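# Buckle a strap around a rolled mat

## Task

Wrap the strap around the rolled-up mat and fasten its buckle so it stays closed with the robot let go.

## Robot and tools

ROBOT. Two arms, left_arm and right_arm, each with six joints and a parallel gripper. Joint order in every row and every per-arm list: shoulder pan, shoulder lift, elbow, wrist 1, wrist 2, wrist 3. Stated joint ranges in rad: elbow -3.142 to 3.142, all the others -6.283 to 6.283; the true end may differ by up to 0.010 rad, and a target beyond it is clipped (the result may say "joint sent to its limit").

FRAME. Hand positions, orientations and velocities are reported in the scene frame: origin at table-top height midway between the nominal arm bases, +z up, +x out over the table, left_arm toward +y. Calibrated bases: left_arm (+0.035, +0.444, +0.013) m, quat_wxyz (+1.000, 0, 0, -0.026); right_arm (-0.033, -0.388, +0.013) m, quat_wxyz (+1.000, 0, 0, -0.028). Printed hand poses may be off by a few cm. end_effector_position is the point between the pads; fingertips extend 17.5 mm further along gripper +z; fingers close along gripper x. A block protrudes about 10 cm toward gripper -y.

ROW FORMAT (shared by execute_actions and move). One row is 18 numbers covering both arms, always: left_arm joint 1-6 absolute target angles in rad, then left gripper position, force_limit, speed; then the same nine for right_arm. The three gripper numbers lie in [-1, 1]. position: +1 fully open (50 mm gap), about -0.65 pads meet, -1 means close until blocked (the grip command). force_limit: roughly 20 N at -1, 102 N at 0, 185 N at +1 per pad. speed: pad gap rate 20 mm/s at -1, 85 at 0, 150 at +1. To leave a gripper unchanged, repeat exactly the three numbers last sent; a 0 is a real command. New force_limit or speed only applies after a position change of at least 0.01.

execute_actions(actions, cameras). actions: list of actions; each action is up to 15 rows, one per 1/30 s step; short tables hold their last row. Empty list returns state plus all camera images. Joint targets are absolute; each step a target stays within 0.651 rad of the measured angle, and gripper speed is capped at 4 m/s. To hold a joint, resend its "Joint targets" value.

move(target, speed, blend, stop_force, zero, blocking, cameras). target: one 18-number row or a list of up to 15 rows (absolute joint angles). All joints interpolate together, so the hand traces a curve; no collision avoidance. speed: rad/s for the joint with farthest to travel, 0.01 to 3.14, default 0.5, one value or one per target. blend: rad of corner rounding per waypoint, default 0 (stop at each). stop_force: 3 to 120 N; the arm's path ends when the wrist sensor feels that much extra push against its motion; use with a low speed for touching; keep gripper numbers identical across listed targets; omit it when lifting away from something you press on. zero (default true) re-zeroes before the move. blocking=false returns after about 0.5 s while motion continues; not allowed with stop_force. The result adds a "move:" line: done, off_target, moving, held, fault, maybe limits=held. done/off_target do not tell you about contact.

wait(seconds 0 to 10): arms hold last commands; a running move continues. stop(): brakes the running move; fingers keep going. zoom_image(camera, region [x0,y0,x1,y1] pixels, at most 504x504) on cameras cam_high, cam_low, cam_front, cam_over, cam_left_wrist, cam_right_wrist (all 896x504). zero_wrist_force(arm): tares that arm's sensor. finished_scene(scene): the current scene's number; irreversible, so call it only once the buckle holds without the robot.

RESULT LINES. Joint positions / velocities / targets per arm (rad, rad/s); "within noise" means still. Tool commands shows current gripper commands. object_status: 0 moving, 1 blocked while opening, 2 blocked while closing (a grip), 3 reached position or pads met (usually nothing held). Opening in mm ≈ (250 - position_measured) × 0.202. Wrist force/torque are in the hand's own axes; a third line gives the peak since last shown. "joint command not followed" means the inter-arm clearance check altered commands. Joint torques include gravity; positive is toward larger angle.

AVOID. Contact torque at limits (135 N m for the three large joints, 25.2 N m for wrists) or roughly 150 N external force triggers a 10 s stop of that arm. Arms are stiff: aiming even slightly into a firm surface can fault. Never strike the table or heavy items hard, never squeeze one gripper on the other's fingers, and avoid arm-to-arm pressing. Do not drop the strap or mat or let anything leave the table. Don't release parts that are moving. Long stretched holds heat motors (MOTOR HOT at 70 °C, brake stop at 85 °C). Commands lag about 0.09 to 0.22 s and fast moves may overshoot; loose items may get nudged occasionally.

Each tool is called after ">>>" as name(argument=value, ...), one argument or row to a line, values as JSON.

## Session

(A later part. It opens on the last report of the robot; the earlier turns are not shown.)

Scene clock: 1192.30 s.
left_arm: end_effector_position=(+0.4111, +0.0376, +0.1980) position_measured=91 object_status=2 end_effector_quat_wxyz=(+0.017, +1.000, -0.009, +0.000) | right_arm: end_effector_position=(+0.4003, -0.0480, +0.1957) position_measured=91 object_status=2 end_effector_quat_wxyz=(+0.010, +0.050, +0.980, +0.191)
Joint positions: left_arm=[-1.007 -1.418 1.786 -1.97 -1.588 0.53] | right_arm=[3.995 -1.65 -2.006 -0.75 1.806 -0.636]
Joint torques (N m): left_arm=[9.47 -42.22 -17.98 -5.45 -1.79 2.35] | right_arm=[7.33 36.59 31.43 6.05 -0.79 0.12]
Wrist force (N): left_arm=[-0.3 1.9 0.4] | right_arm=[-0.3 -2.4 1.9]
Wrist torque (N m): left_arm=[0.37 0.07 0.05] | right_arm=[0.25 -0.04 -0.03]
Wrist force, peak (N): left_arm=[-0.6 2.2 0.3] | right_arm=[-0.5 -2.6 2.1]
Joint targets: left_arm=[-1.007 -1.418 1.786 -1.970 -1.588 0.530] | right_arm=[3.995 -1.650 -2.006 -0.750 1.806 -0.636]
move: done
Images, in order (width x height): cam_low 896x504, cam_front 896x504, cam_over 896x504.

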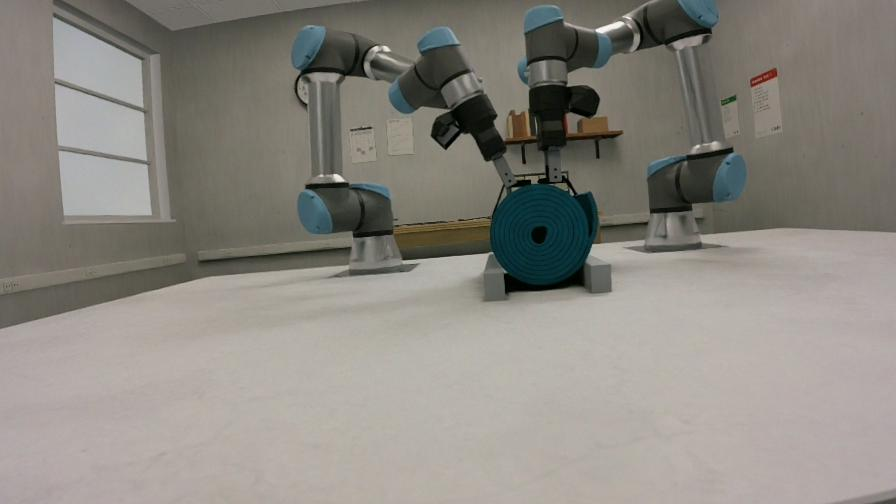

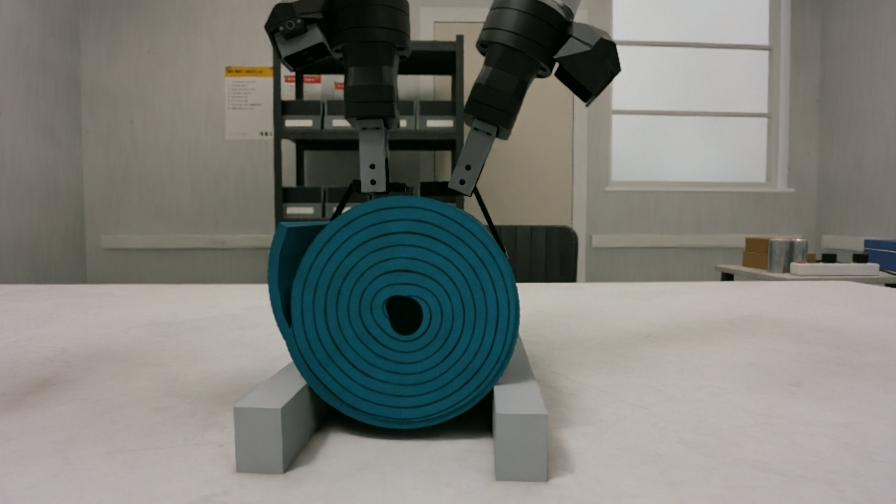

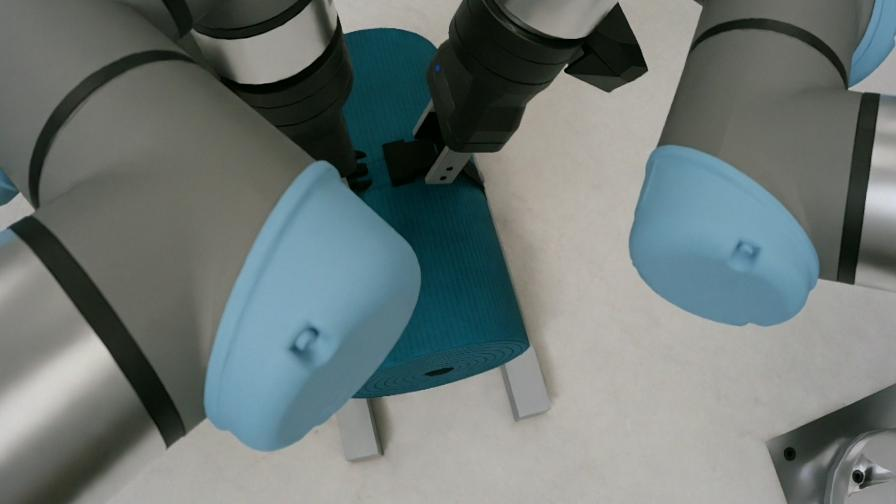

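>>> move(
  target=[-1.0131,-1.4130,1.7828,-1.9708,-1.5882,0.5236,-1,0.6,-1,3.9954,-1.6501,-2.0060,-0.7503,1.8064,-0.6362,-1,0.6,-1],
  speed=0.05,
  stop_force=15,
)

>>> move(
  target=[-1.0332,-1.3760,1.7385,-1.9639,-1.5876,0.5033,-1,0.6,-1,3.9954,-1.6501,-2.0060,-0.7503,1.8064,-0.6362,-1,0.6,-1],
  speed=0.03,
  stop_force=25,
  cameras=["cam_low","cam_front","cam_over"],
)

>>> zoom_image(
  camera="cam_front",
  region=[340, 140, 500, 240],
)

>>> zoom_image(
  camera="cam_over",
  region=[330, 120, 450, 210],
)

>>> zoom_image(
  camera="cam_low",
  region=[490, 160, 600, 220],
)

Scene clock: 1212.30 s.
left_arm: end_effector_position=(+0.4095, +0.0336, +0.1972) position_measured=91 object_status=2 end_effector_quat_wxyz=(+0.017, +1.000, -0.009, +0.000) | right_arm: end_effector_position=(+0.4003, -0.0480, +0.1957) position_measured=91 object_status=2 end_effector_quat_wxyz=(+0.010, +0.050, +0.980, +0.191)
Joint positions: left_arm=[-1.013 -1.413 1.783 -1.971 -1.588 0.523] | right_arm=[3.995 -1.65 -2.006 -0.75 1.806 -0.636]
Joint torques (N m): left_arm=[7.18 -36.57 -21.42 -4.6 1.74 2.14] | right_arm=[6.98 36.08 31.72 6.03 -0.78 0.07]
Wrist force (N): left_arm=[-0.3 1.9 0.1] | right_arm=[-0.4 -2.4 2.0]
Wrist torque (N m): left_arm=[0.39 0.09 0.06] | right_arm=[0.24 -0.03 -0.03]
Wrist force, peak (N): left_arm=[-0.4 2.1 0.2] | right_arm=[-0.3 -2.6 2.2]
Joint targets: left_arm=[-1.013 -1.413 1.783 -1.971 -1.588 0.524] | right_arm=[3.995 -1.650 -2.006 -0.750 1.806 -0.636]
move: done

Scene clock: 1213.97 s.
left_arm: end_effector_position=(+0.4094, +0.0215, +0.1972) position_measured=91 object_status=2 end_effector_quat_wxyz=(+0.017, +1.000, -0.009, +0.000) | right_arm: end_effector_position=(+0.4003, -0.0480, +0.1957) position_measured=91 object_status=2 end_effector_quat_wxyz=(+0.010, +0.050, +0.980, +0.191)
Joint positions: left_arm=[-1.024 -1.392 1.758 -1.967 -1.588 0.512] | right_arm=[3.995 -1.65 -2.006 -0.75 1.806 -0.636]
Joint torques (N m): left_arm=[-0.89 -42.49 -25.17 -10.83 -4.65 2.33] | right_arm=[10.13 35.79 31.58 9.79 7.22 0.02]
Wrist force (N): left_arm=[-0.3 -23.1 0.2] | right_arm=[-2.2 -24.1 -6.3]
Wrist torque (N m): left_arm=[0.13 0.09 0.08] | right_arm=[0.19 -0.07 0.03]
Wrist force, peak (N): left_arm=[0.3 -31.8 0.1] | right_arm=[-2.4 -31.5 -9.6]
Joint targets: left_arm=[-1.024 -1.392 1.758 -1.967 -1.588 0.512] | right_arm=[3.995 -1.650 -2.006 -0.750 1.806 -0.636]
move: contact (left_arm); left_arm: the elbow is farthest, 0.020 rad from its target
Images, in order (width x height): cam_low 896x504, cam_front 896x504, cam_over 896x504.

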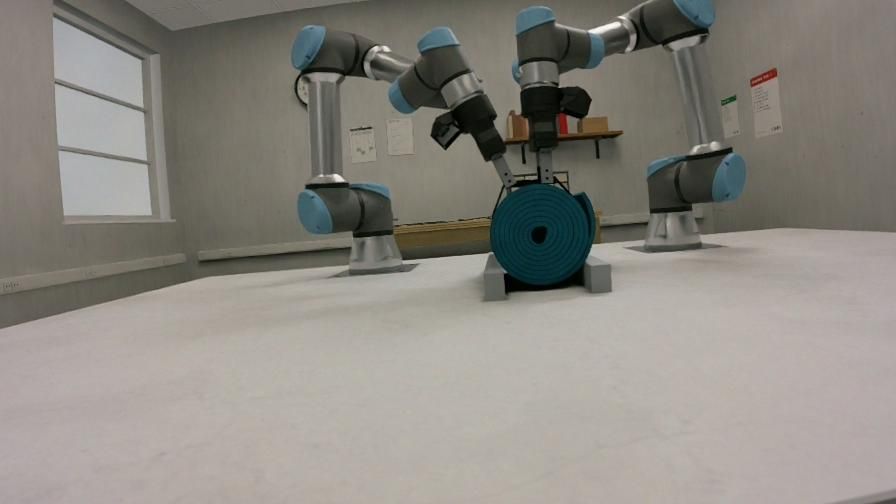

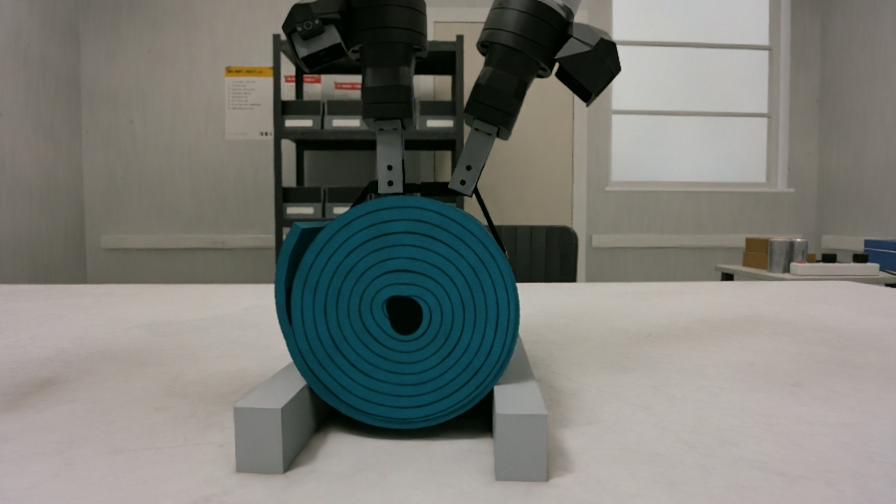

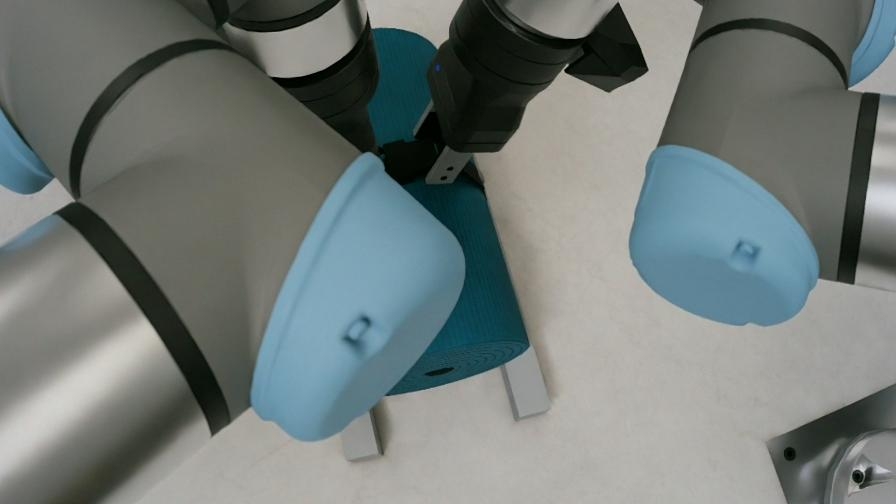

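Scaled by 3.150.

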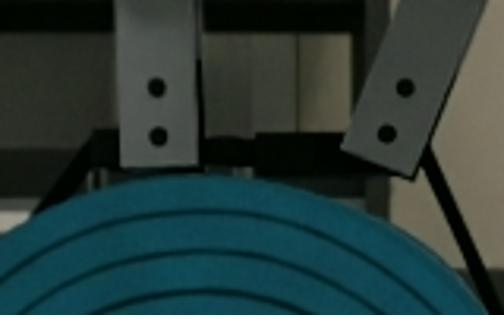

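Scaled by 4.200.

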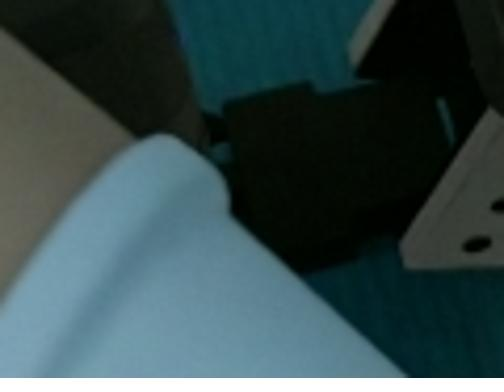

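Scaled by 4.582.

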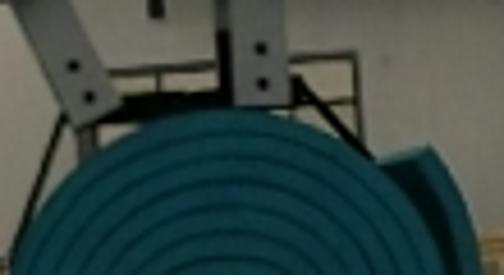

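>>> move(
  target=[-1.0332,-1.3760,1.7385,-1.9639,-1.5876,0.5033,-1,0.6,-1,3.9954,-1.6501,-2.0060,-0.7503,1.8064,-0.6362,-1,0.6,-1],
  speed=0.02,
  stop_force=40,
  cameras=["cam_low","cam_front","cam_over"],
)

>>> zoom_image(
  camera="cam_front",
  region=[340, 140, 500, 240],
)

>>> zoom_image(
  camera="cam_low",
  region=[490, 160, 600, 220],
)

Scene clock: 1219.83 s.
left_arm: end_effector_position=(+0.4084, +0.0199, +0.1963) position_measured=91 object_status=2 end_effector_quat_wxyz=(+0.013, +1.000, -0.009, -0.002) | right_arm: end_effector_position=(+0.4002, -0.0481, +0.1955) position_measured=91 object_status=2 end_effector_quat_wxyz=(+0.009, +0.050, +0.980, +0.190)
Joint positions: left_arm=[-1.027 -1.386 1.751 -1.957 -1.587 0.509] | right_arm=[3.995 -1.65 -2.006 -0.751 1.806 -0.636]
Joint torques (N m): left_arm=[-16.36 -43.25 -30.58 -14.46 -9.73 2.66] | right_arm=[24.1 36 54.84 15.14 9.39 -0.16]
Wrist force (N): left_arm=[11.7 -50.8 -2.3] | right_arm=[7.0 -48.7 -15.7]
Wrist torque (N m): left_arm=[0.12 0.11 -0.16] | right_arm=[0.72 0.14 -0.31]
Wrist force, peak (N): left_arm=[10.3 -63.4 -2.1] | right_arm=[4.4 -59.4 -21.2]
Joint targets: left_arm=[-1.027 -1.386 1.751 -1.959 -1.587 0.509] | right_arm=[3.995 -1.650 -2.006 -0.750 1.806 -0.636]
move: contact (left_arm); left_arm: the elbow is farthest, 0.012 rad from its target
Images, in order (width x height): cam_low 896x504, cam_front 896x504, cam_over 896x504.

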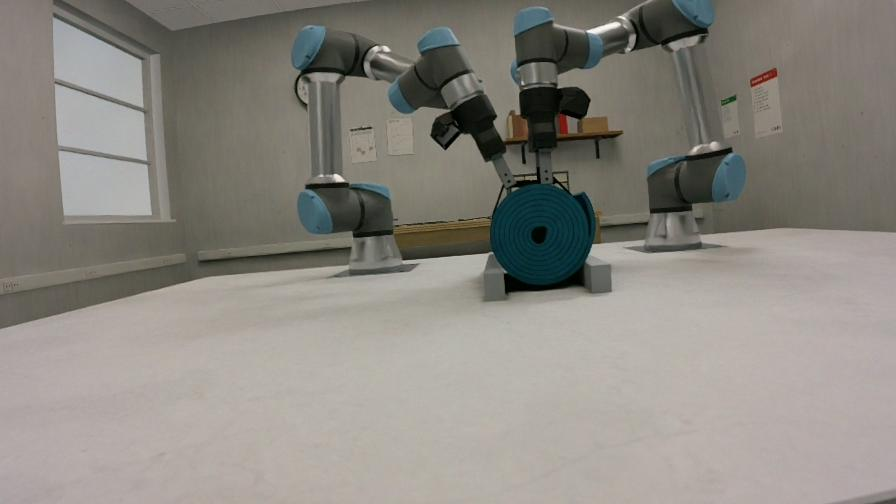

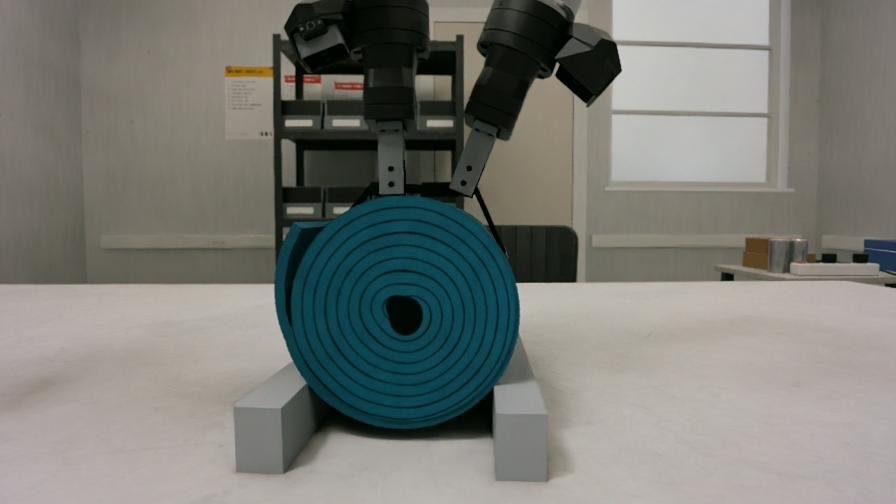

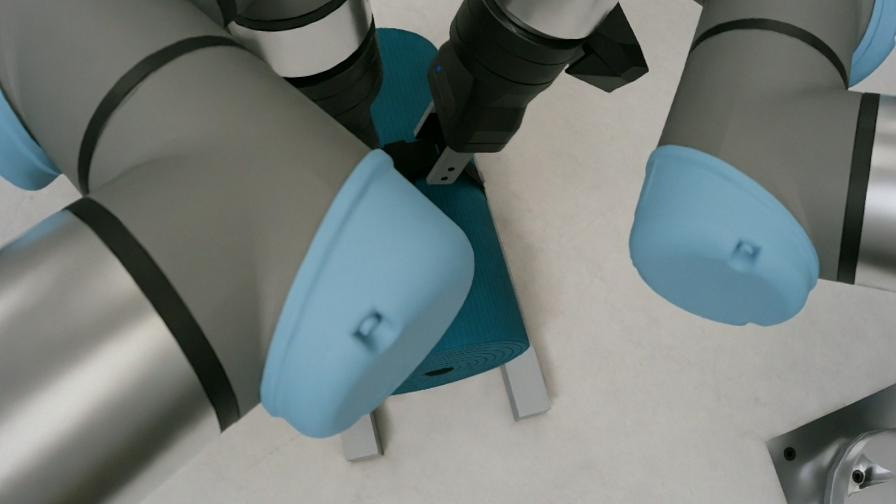

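Scaled by 3.150.

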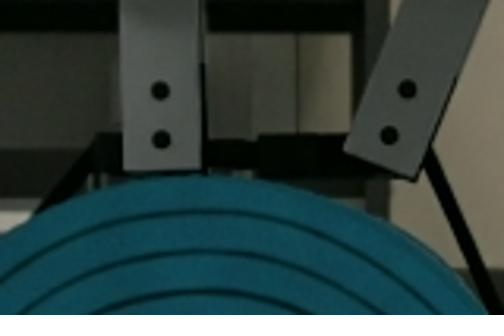

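Scaled by 4.582.

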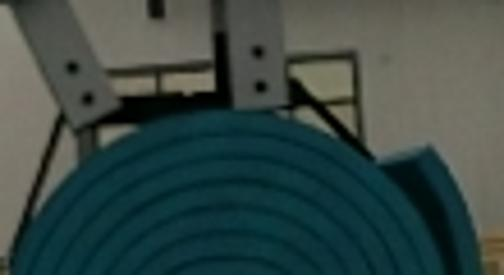

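>>> move(
  target=[
    [-1.0069,-1.4179,1.7865,-1.9695,-1.5884,0.5298,-1,0.6,-1,3.9954,-1.6501,-2.0060,-0.7503,1.8064,-0.6362,-1,0.6,-1],
    [-0.9971,-1.4473,1.7783,-1.9318,-1.5887,0.5398,-1,0.6,-1,3.8686,-1.6955,-2.2081,-0.2139,2.0592,-0.6065,-1,0.6,-1],
  ],
  speed=0.2,
)

>>> move(
  target=[-0.9971,-1.4473,1.7783,-1.9318,-1.5887,0.5398,-1,0.6,-1,3.868,-1.725,-2.224,-0.168,2.060,-0.607,-1,0.6,-1],
  speed=0.04,
  stop_force=6,
)

>>> move(
  target=[-0.9971,-1.4473,1.7783,-1.9318,-1.5887,0.5398,-1,0.6,-1,3.868,-1.725,-2.224,-0.168,2.060,-0.607,0.8,0.6,-1],
  cameras=["cam_right_wrist","cam_front","cam_over"],
)

Scene clock: 1254.10 s.
left_arm: end_effector_position=(+0.4113, +0.0477, +0.2136) position_measured=91 object_status=2 end_effector_quat_wxyz=(+0.017, +1.000, -0.009, +0.000) | right_arm: end_effector_position=(+0.4028, -0.0569, +0.1924) position_measured=91 object_status=2 end_effector_quat_wxyz=(+0.026, +0.066, +0.928, +0.365)
Joint positions: left_arm=[-0.997 -1.447 1.778 -1.932 -1.589 0.54] | right_arm=[3.869 -1.696 -2.208 -0.214 2.059 -0.606]
Joint torques (N m): left_arm=[5.43 -33.99 -31.5 -4.2 -1.7 1.56] | right_arm=[6.64 32.55 29.33 4.05 -1.51 -0.5]
Wrist force (N): left_arm=[-0.7 0.7 5.1] | right_arm=[-1.8 2.1 -0.6]
Wrist torque (N m): left_arm=[0.17 0.17 -0.07] | right_arm=[0.67 0.36 -0.28]
Wrist force, peak (N): left_arm=[11.8 -51.1 -2.3] | right_arm=[7.0 -49.1 -15.5]
Joint targets: left_arm=[-0.997 -1.447 1.778 -1.932 -1.589 0.540] | right_arm=[3.869 -1.695 -2.208 -0.214 2.059 -0.607]
move: done

Scene clock: 1255.87 s.
left_arm: end_effector_position=(+0.4113, +0.0477, +0.2136) position_measured=91 object_status=2 end_effector_quat_wxyz=(+0.017, +1.000, -0.009, +0.000) | right_arm: end_effector_position=(+0.4028, -0.0570, +0.1782) position_measured=91 object_status=2 end_effector_quat_wxyz=(+0.026, +0.066, +0.928, +0.366)
Joint positions: left_arm=[-0.997 -1.447 1.778 -1.932 -1.589 0.54] | right_arm=[3.868 -1.725 -2.224 -0.168 2.06 -0.607]
Joint torques (N m): left_arm=[-5.22 -29.87 -22.69 -5.58 -1.76 -2.26] | right_arm=[-5.93 31.47 16.93 1.42 2.55 -1.17]
Wrist force (N): left_arm=[-0.5 0.7 4.9] | right_arm=[-1.7 8.0 -6.5]
Wrist torque (N m): left_arm=[0.17 0.13 -0.07] | right_arm=[0.79 0.41 -0.23]
Wrist force, peak (N): left_arm=[-0.5 0.7 5.2] | right_arm=[-1.7 8.0 -6.5]
Joint targets: left_arm=[-0.997 -1.447 1.778 -1.932 -1.589 0.540] | right_arm=[3.868 -1.725 -2.224 -0.168 2.060 -0.607]
move: contact (right_arm)

Scene clock: 1256.67 s.
left_arm: end_effector_position=(+0.4113, +0.0477, +0.2136) position_measured=91 object_status=2 end_effector_quat_wxyz=(+0.017, +1.000, -0.009, +0.000) | right_arm: end_effector_position=(+0.4028, -0.0570, +0.1784) position_measured=32 object_status=0 end_effector_quat_wxyz=(+0.026, +0.066, +0.928, +0.366)
Joint positions: left_arm=[-0.997 -1.447 1.778 -1.932 -1.589 0.54] | right_arm=[3.868 -1.725 -2.224 -0.168 2.06 -0.607]
Joint torques (N m): left_arm=[-4.99 -30.13 -22.84 -5.76 -1.5 -2.24] | right_arm=[-2.63 32.7 25.13 4.48 -0.6 -1.18]
Wrist force (N): left_arm=[-0.5 0.7 4.5] | right_arm=[-5.1 5.5 -6.9]
Wrist torque (N m): left_arm=[0.16 0.13 -0.07] | right_arm=[0.80 0.44 -0.29]
Wrist force, peak (N): left_arm=[-0.6 0.6 5.1] | right_arm=[-5.2 5.7 -7.2]
Joint targets: left_arm=[-0.997 -1.447 1.778 -1.932 -1.589 0.540] | right_arm=[3.868 -1.725 -2.224 -0.168 2.060 -0.607]
move: done
Images, in order (width x height): cam_front 896x504, cam_over 896x504, cam_right_wrist 896x504.

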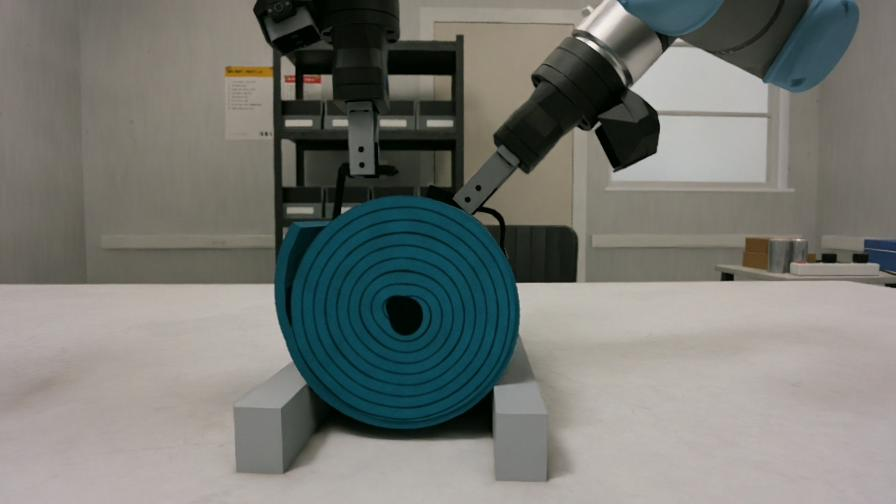

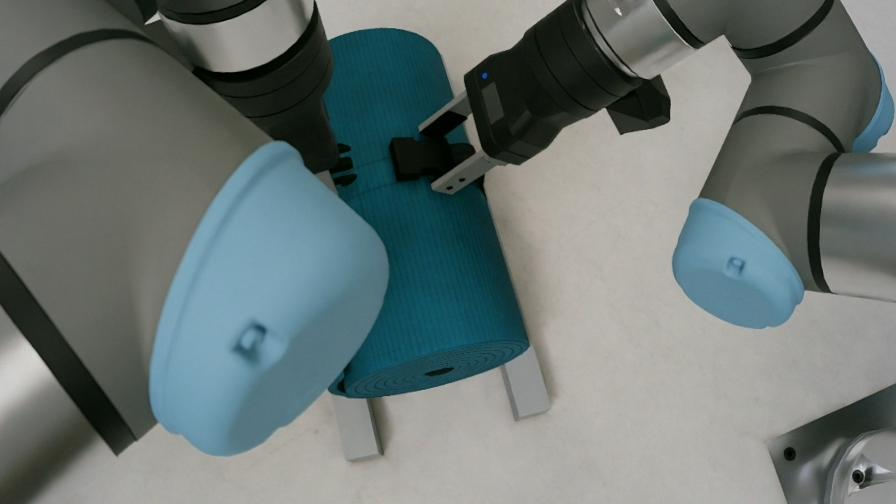

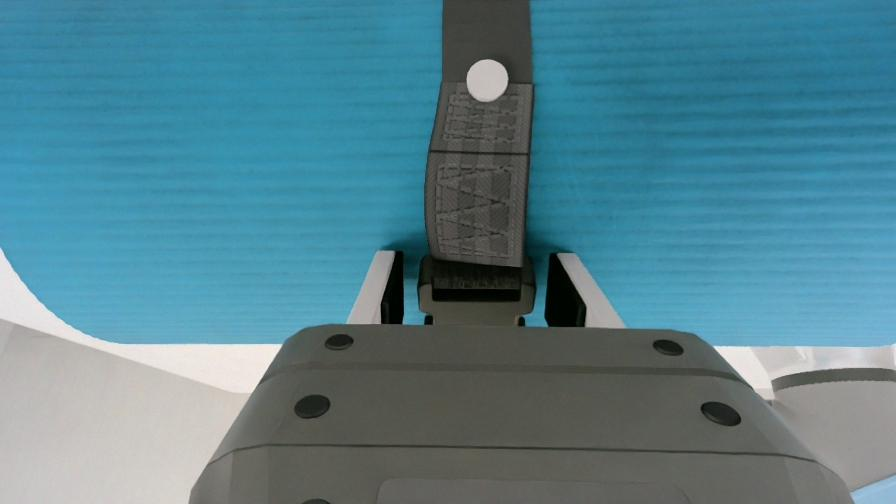

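>>> move(
  target=[
    [-0.9971,-1.4473,1.7783,-1.9318,-1.5887,0.5398,-1,0.6,-1,3.8339,-1.6547,-2.2251,-0.2537,2.0787,-0.6395,0.8,0.6,-1],
    [-0.9971,-1.4473,1.7783,-1.9318,-1.5887,0.5398,-1,0.6,-1,3.9524,-1.6693,-2.0451,-0.4415,2.0172,-0.6067,0.8,0.6,-1],
  ],
  speed=0.25,
  cameras=["cam_right_wrist","cam_front","cam_over"],
)

>>> zoom_image(
  camera="cam_front",
  region=[300, 90, 500, 220],
)

Scene clock: 1274.50 s.
left_arm: end_effector_position=(+0.4113, +0.0477, +0.2136) position_measured=91 object_status=2 end_effector_quat_wxyz=(+0.017, +1.000, -0.009, +0.000) | right_arm: end_effector_position=(+0.4037, -0.0066, +0.2397) position_measured=32 object_status=3 end_effector_quat_wxyz=(+0.014, +0.038, +0.939, +0.342)
Joint positions: left_arm=[-0.997 -1.447 1.778 -1.932 -1.589 0.54] | right_arm=[3.952 -1.669 -2.045 -0.441 2.017 -0.607]
Joint torques (N m): left_arm=[-5.55 -29.58 -23.17 -5.54 -1.01 -2.41] | right_arm=[-2.06 33.94 18.71 3.72 3.48 -0.9]
Wrist force (N): left_arm=[-0.5 0.5 4.8] | right_arm=[-1.6 4.9 -1.7]
Wrist torque (N m): left_arm=[0.14 0.13 -0.07] | right_arm=[0.78 0.32 -0.27]
Wrist force, peak (N): left_arm=[-0.6 0.6 5.3] | right_arm=[-5.1 5.6 -7.0]
Joint targets: left_arm=[-0.997 -1.447 1.778 -1.932 -1.589 0.540] | right_arm=[3.952 -1.669 -2.045 -0.442 2.017 -0.607]
move: done
Images, in order (width x height): cam_front 896x504, cam_over 896x504, cam_right_wrist 896x504.

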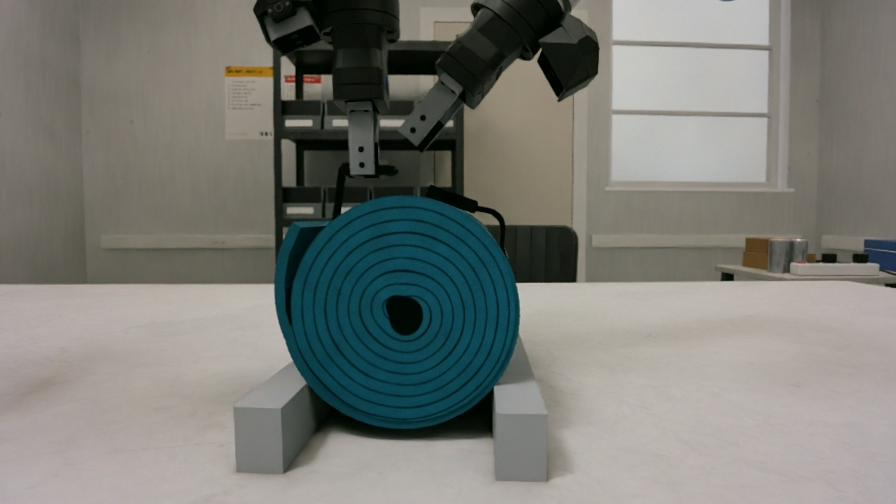

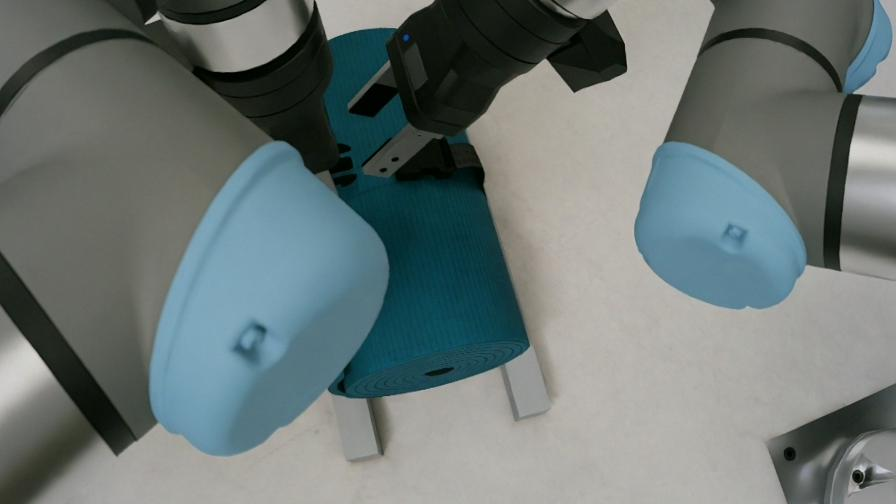

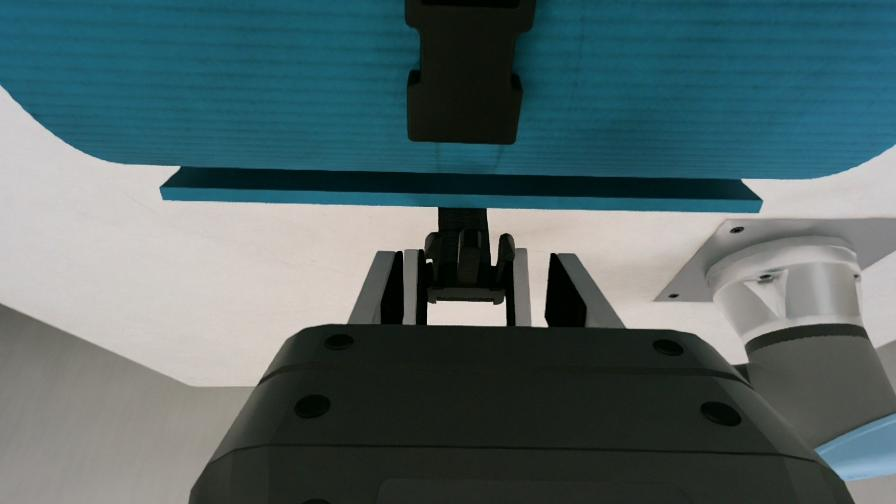

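Scaled by 2.520.

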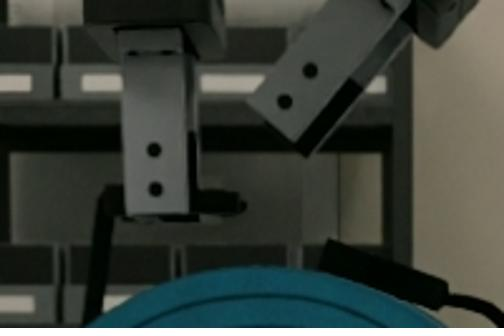

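>>> move(
  target=[-0.9971,-1.4473,1.7783,-1.9318,-1.5887,0.5398,-1,0.6,-1,3.9776,-1.7473,-2.0552,-0.3433,2.0036,-0.5829,1,0.6,-1],
  speed=0.05,
  stop_force=5,
  cameras=["cam_right_wrist","cam_front","cam_over","cam_left_wrist"],
)

>>> zoom_image(
  camera="cam_front",
  region=[300, 90, 500, 220],
)

>>> zoom_image(
  camera="cam_right_wrist",
  region=[340, 200, 620, 340],
)

Scene clock: 1288.47 s.
left_arm: end_effector_position=(+0.4113, +0.0477, +0.2136) position_measured=91 object_status=2 end_effector_quat_wxyz=(+0.017, +1.000, -0.009, +0.000) | right_arm: end_effector_position=(+0.4069, +0.0126, +0.2079) position_measured=3 object_status=3 end_effector_quat_wxyz=(+0.014, +0.038, +0.939, +0.342)
Joint positions: left_arm=[-0.997 -1.447 1.778 -1.932 -1.589 0.54] | right_arm=[3.978 -1.747 -2.055 -0.343 2.004 -0.583]
Joint torques (N m): left_arm=[-4.83 -29.36 -22.62 -5.63 -0.09 -2.26] | right_arm=[-7.49 38.03 24.97 2.51 2.84 -0.8]
Wrist force (N): left_arm=[-0.5 0.6 5.0] | right_arm=[-1.6 4.8 -1.8]
Wrist torque (N m): left_arm=[0.15 0.14 -0.07] | right_arm=[0.76 0.31 -0.27]
Wrist force, peak (N): left_arm=[-0.6 0.7 5.2] | right_arm=[-1.7 5.0 -1.8]
Joint targets: left_arm=[-0.997 -1.447 1.778 -1.932 -1.589 0.540] | right_arm=[3.978 -1.747 -2.055 -0.343 2.004 -0.583]
move: done
Images, in order (width x height): cam_front 896x504, cam_over 896x504, cam_left_wrist 896x504, cam_right_wrist 896x504.

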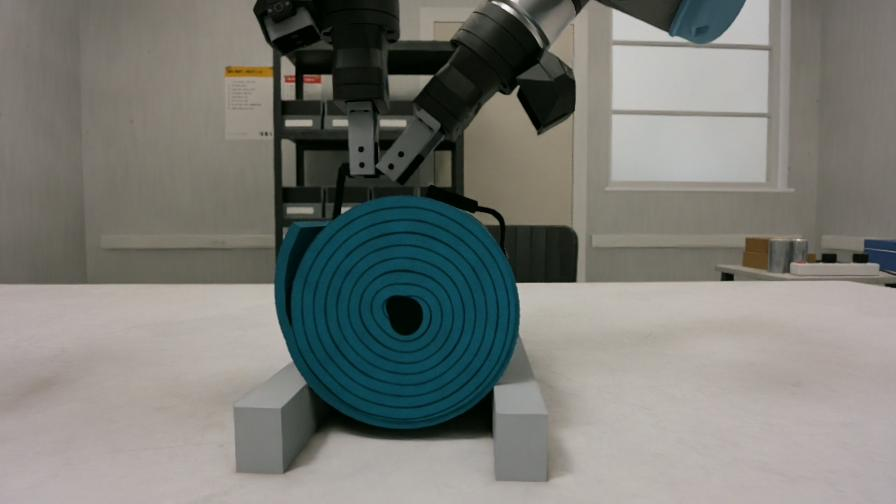

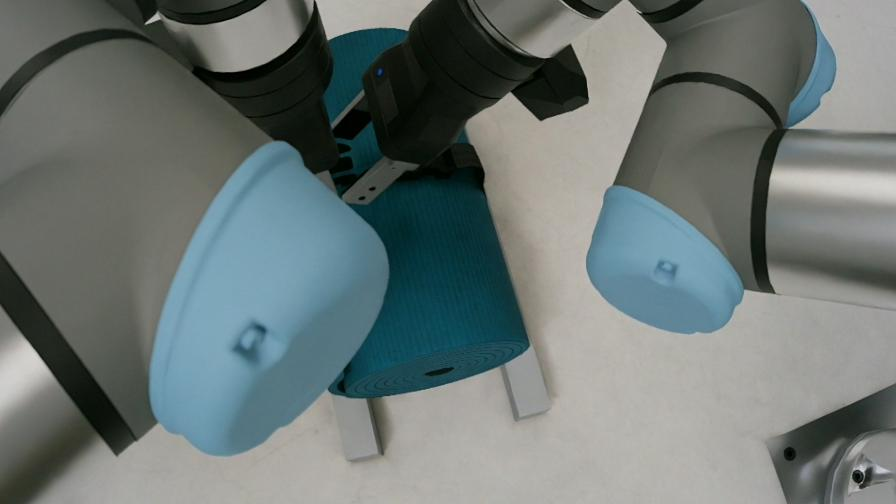

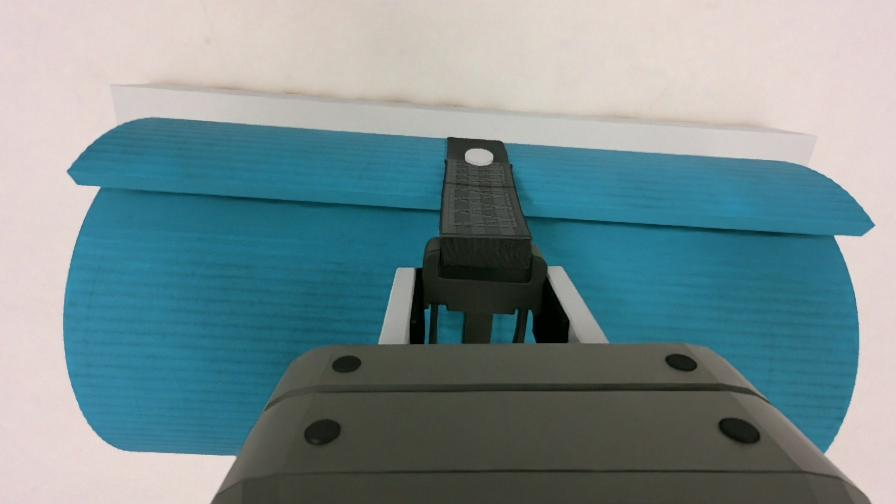

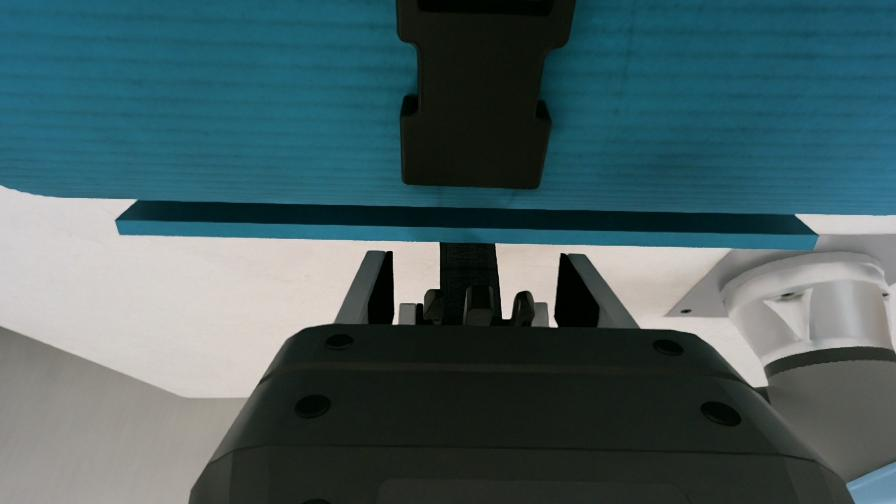

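Scaled by 2.520.

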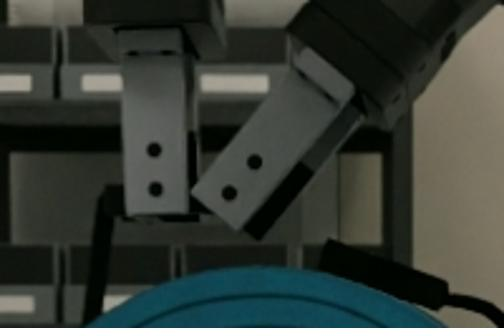

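Scaled by 1.800.

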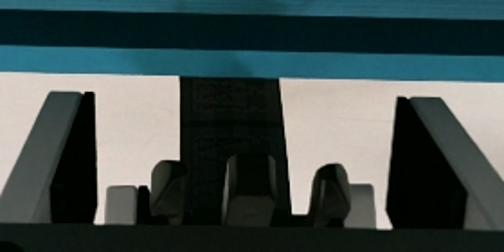

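>>> move(
  target=[-0.9971,-1.4473,1.7783,-1.9318,-1.5887,0.5398,-1,0.6,-1,3.9776,-1.7473,-2.0552,-0.3433,2.0036,-0.5829,-1,-0.4,-1],
  cameras=["cam_right_wrist","cam_front"],
)

>>> zoom_image(
  camera="cam_front",
  region=[300, 90, 500, 220],
)

>>> zoom_image(
  camera="cam_right_wrist",
  region=[340, 200, 620, 340],
)

Scene clock: 1294.53 s.
left_arm: end_effector_position=(+0.4114, +0.0477, +0.2136) position_measured=91 object_status=2 end_effector_quat_wxyz=(+0.017, +1.000, -0.009, +0.000) | right_arm: end_effector_position=(+0.4069, +0.0127, +0.2079) position_measured=137 object_status=2 end_effector_quat_wxyz=(+0.014, +0.038, +0.939, +0.342)
Joint positions: left_arm=[-0.997 -1.447 1.778 -1.932 -1.589 0.54] | right_arm=[3.978 -1.747 -2.055 -0.343 2.004 -0.583]
Joint torques (N m): left_arm=[-5.19 -29.17 -22.13 -3.42 -7.85 -2.21] | right_arm=[-4.46 36.46 27.65 6.73 -3.84 -0.9]
Wrist force (N): left_arm=[21.8 -7.4 6.2] | right_arm=[19.4 -2.2 -8.5]
Wrist torque (N m): left_arm=[0.13 0.22 -0.42] | right_arm=[0.60 0.67 -0.49]
Wrist force, peak (N): left_arm=[21.8 -7.4 6.2] | right_arm=[19.4 -2.2 -8.5]
Joint targets: left_arm=[-0.997 -1.447 1.778 -1.932 -1.589 0.540] | right_arm=[3.978 -1.747 -2.055 -0.343 2.004 -0.583]
move: done
Images, in order (width x height): cam_front 896x504, cam_right_wrist 896x504.

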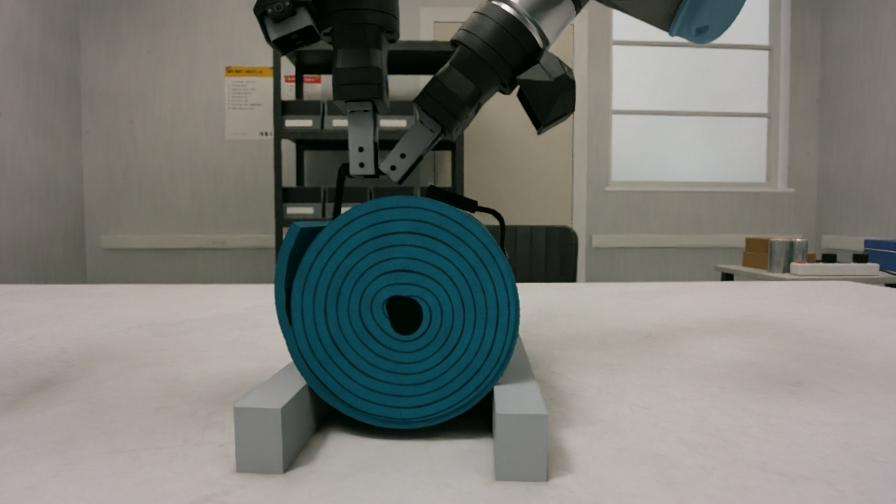

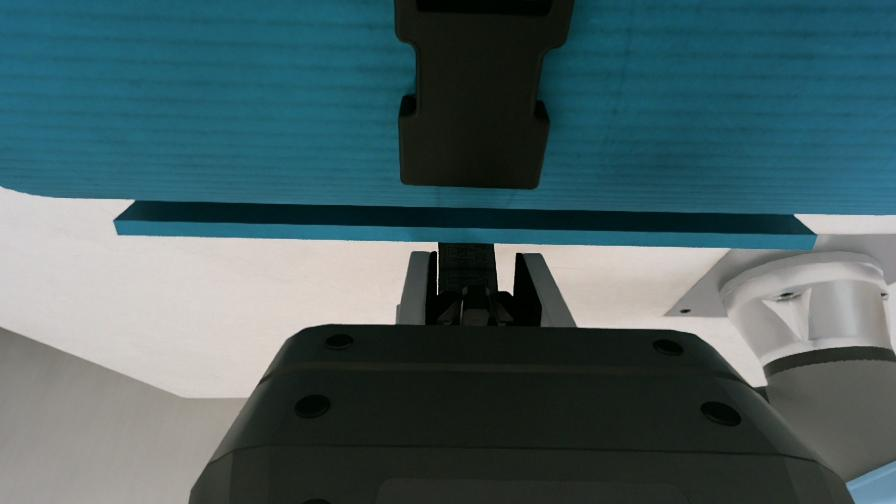

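Scaled by 2.520.

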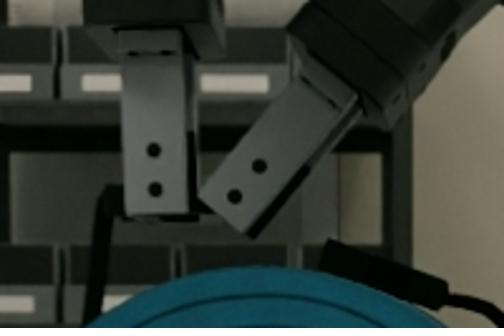

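Scaled by 1.800.

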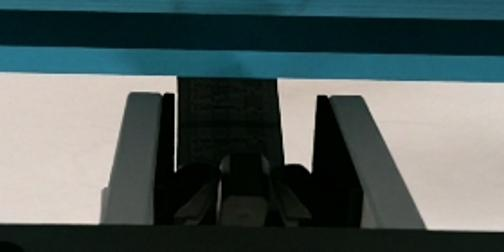

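>>> move(
  target=[-0.9971,-1.4473,1.7783,-1.9318,-1.5887,0.5398,0.8,0.6,-1,3.9776,-1.7473,-2.0552,-0.3433,2.0036,-0.5829,-1,-0.4,-1],
  cameras=["cam_front","cam_left_wrist"],
)

>>> zoom_image(
  camera="cam_front",
  region=[300, 90, 500, 220],
)

Scene clock: 1317.63 s.
left_arm: end_effector_position=(+0.4113, +0.0477, +0.2135) position_measured=32 object_status=3 end_effector_quat_wxyz=(+0.017, +1.000, -0.009, +0.000) | right_arm: end_effector_position=(+0.4069, +0.0127, +0.2079) position_measured=137 object_status=2 end_effector_quat_wxyz=(+0.014, +0.038, +0.939, +0.342)
Joint positions: left_arm=[-0.997 -1.447 1.778 -1.932 -1.589 0.54] | right_arm=[3.978 -1.747 -2.055 -0.343 2.004 -0.583]
Joint torques (N m): left_arm=[-4.95 -29.98 -21.83 -3.87 1.79 -0.6] | right_arm=[-0.46 25.66 26.95 2.94 3.81 -0.78]
Wrist force (N): left_arm=[-0.7 1.4 -0.3] | right_arm=[-1.8 2.7 0.8]
Wrist torque (N m): left_arm=[0.24 0.09 -0.08] | right_arm=[0.77 0.31 -0.27]
Wrist force, peak (N): left_arm=[23.1 -8.3 6.0] | right_arm=[20.4 -2.8 -9.3]
Joint targets: left_arm=[-0.997 -1.447 1.778 -1.932 -1.589 0.540] | right_arm=[3.978 -1.747 -2.055 -0.343 2.004 -0.583]
move: done
Images, in order (width x height): cam_front 896x504, cam_left_wrist 896x504.

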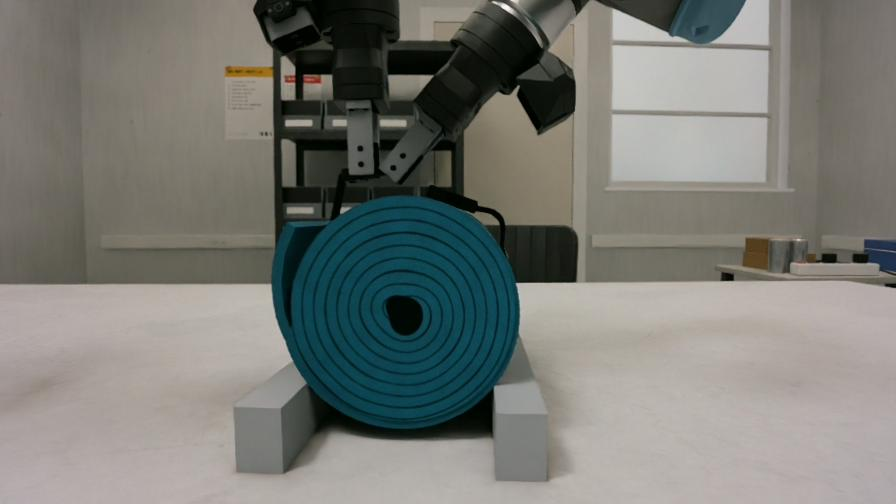

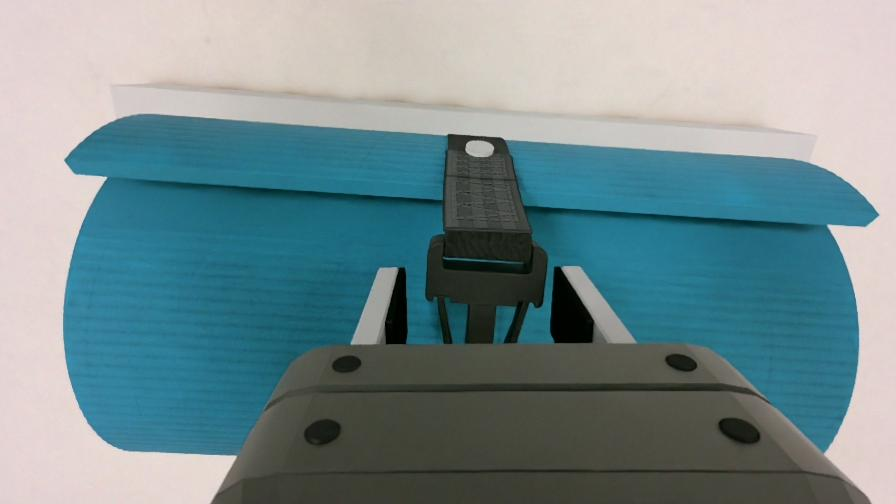

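Scaled by 2.520.

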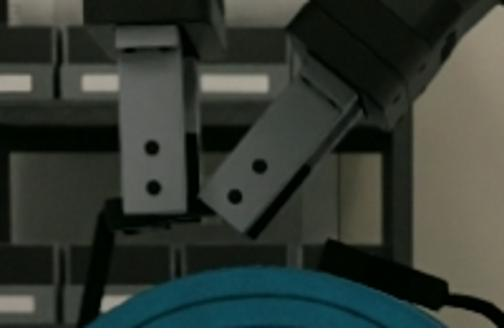

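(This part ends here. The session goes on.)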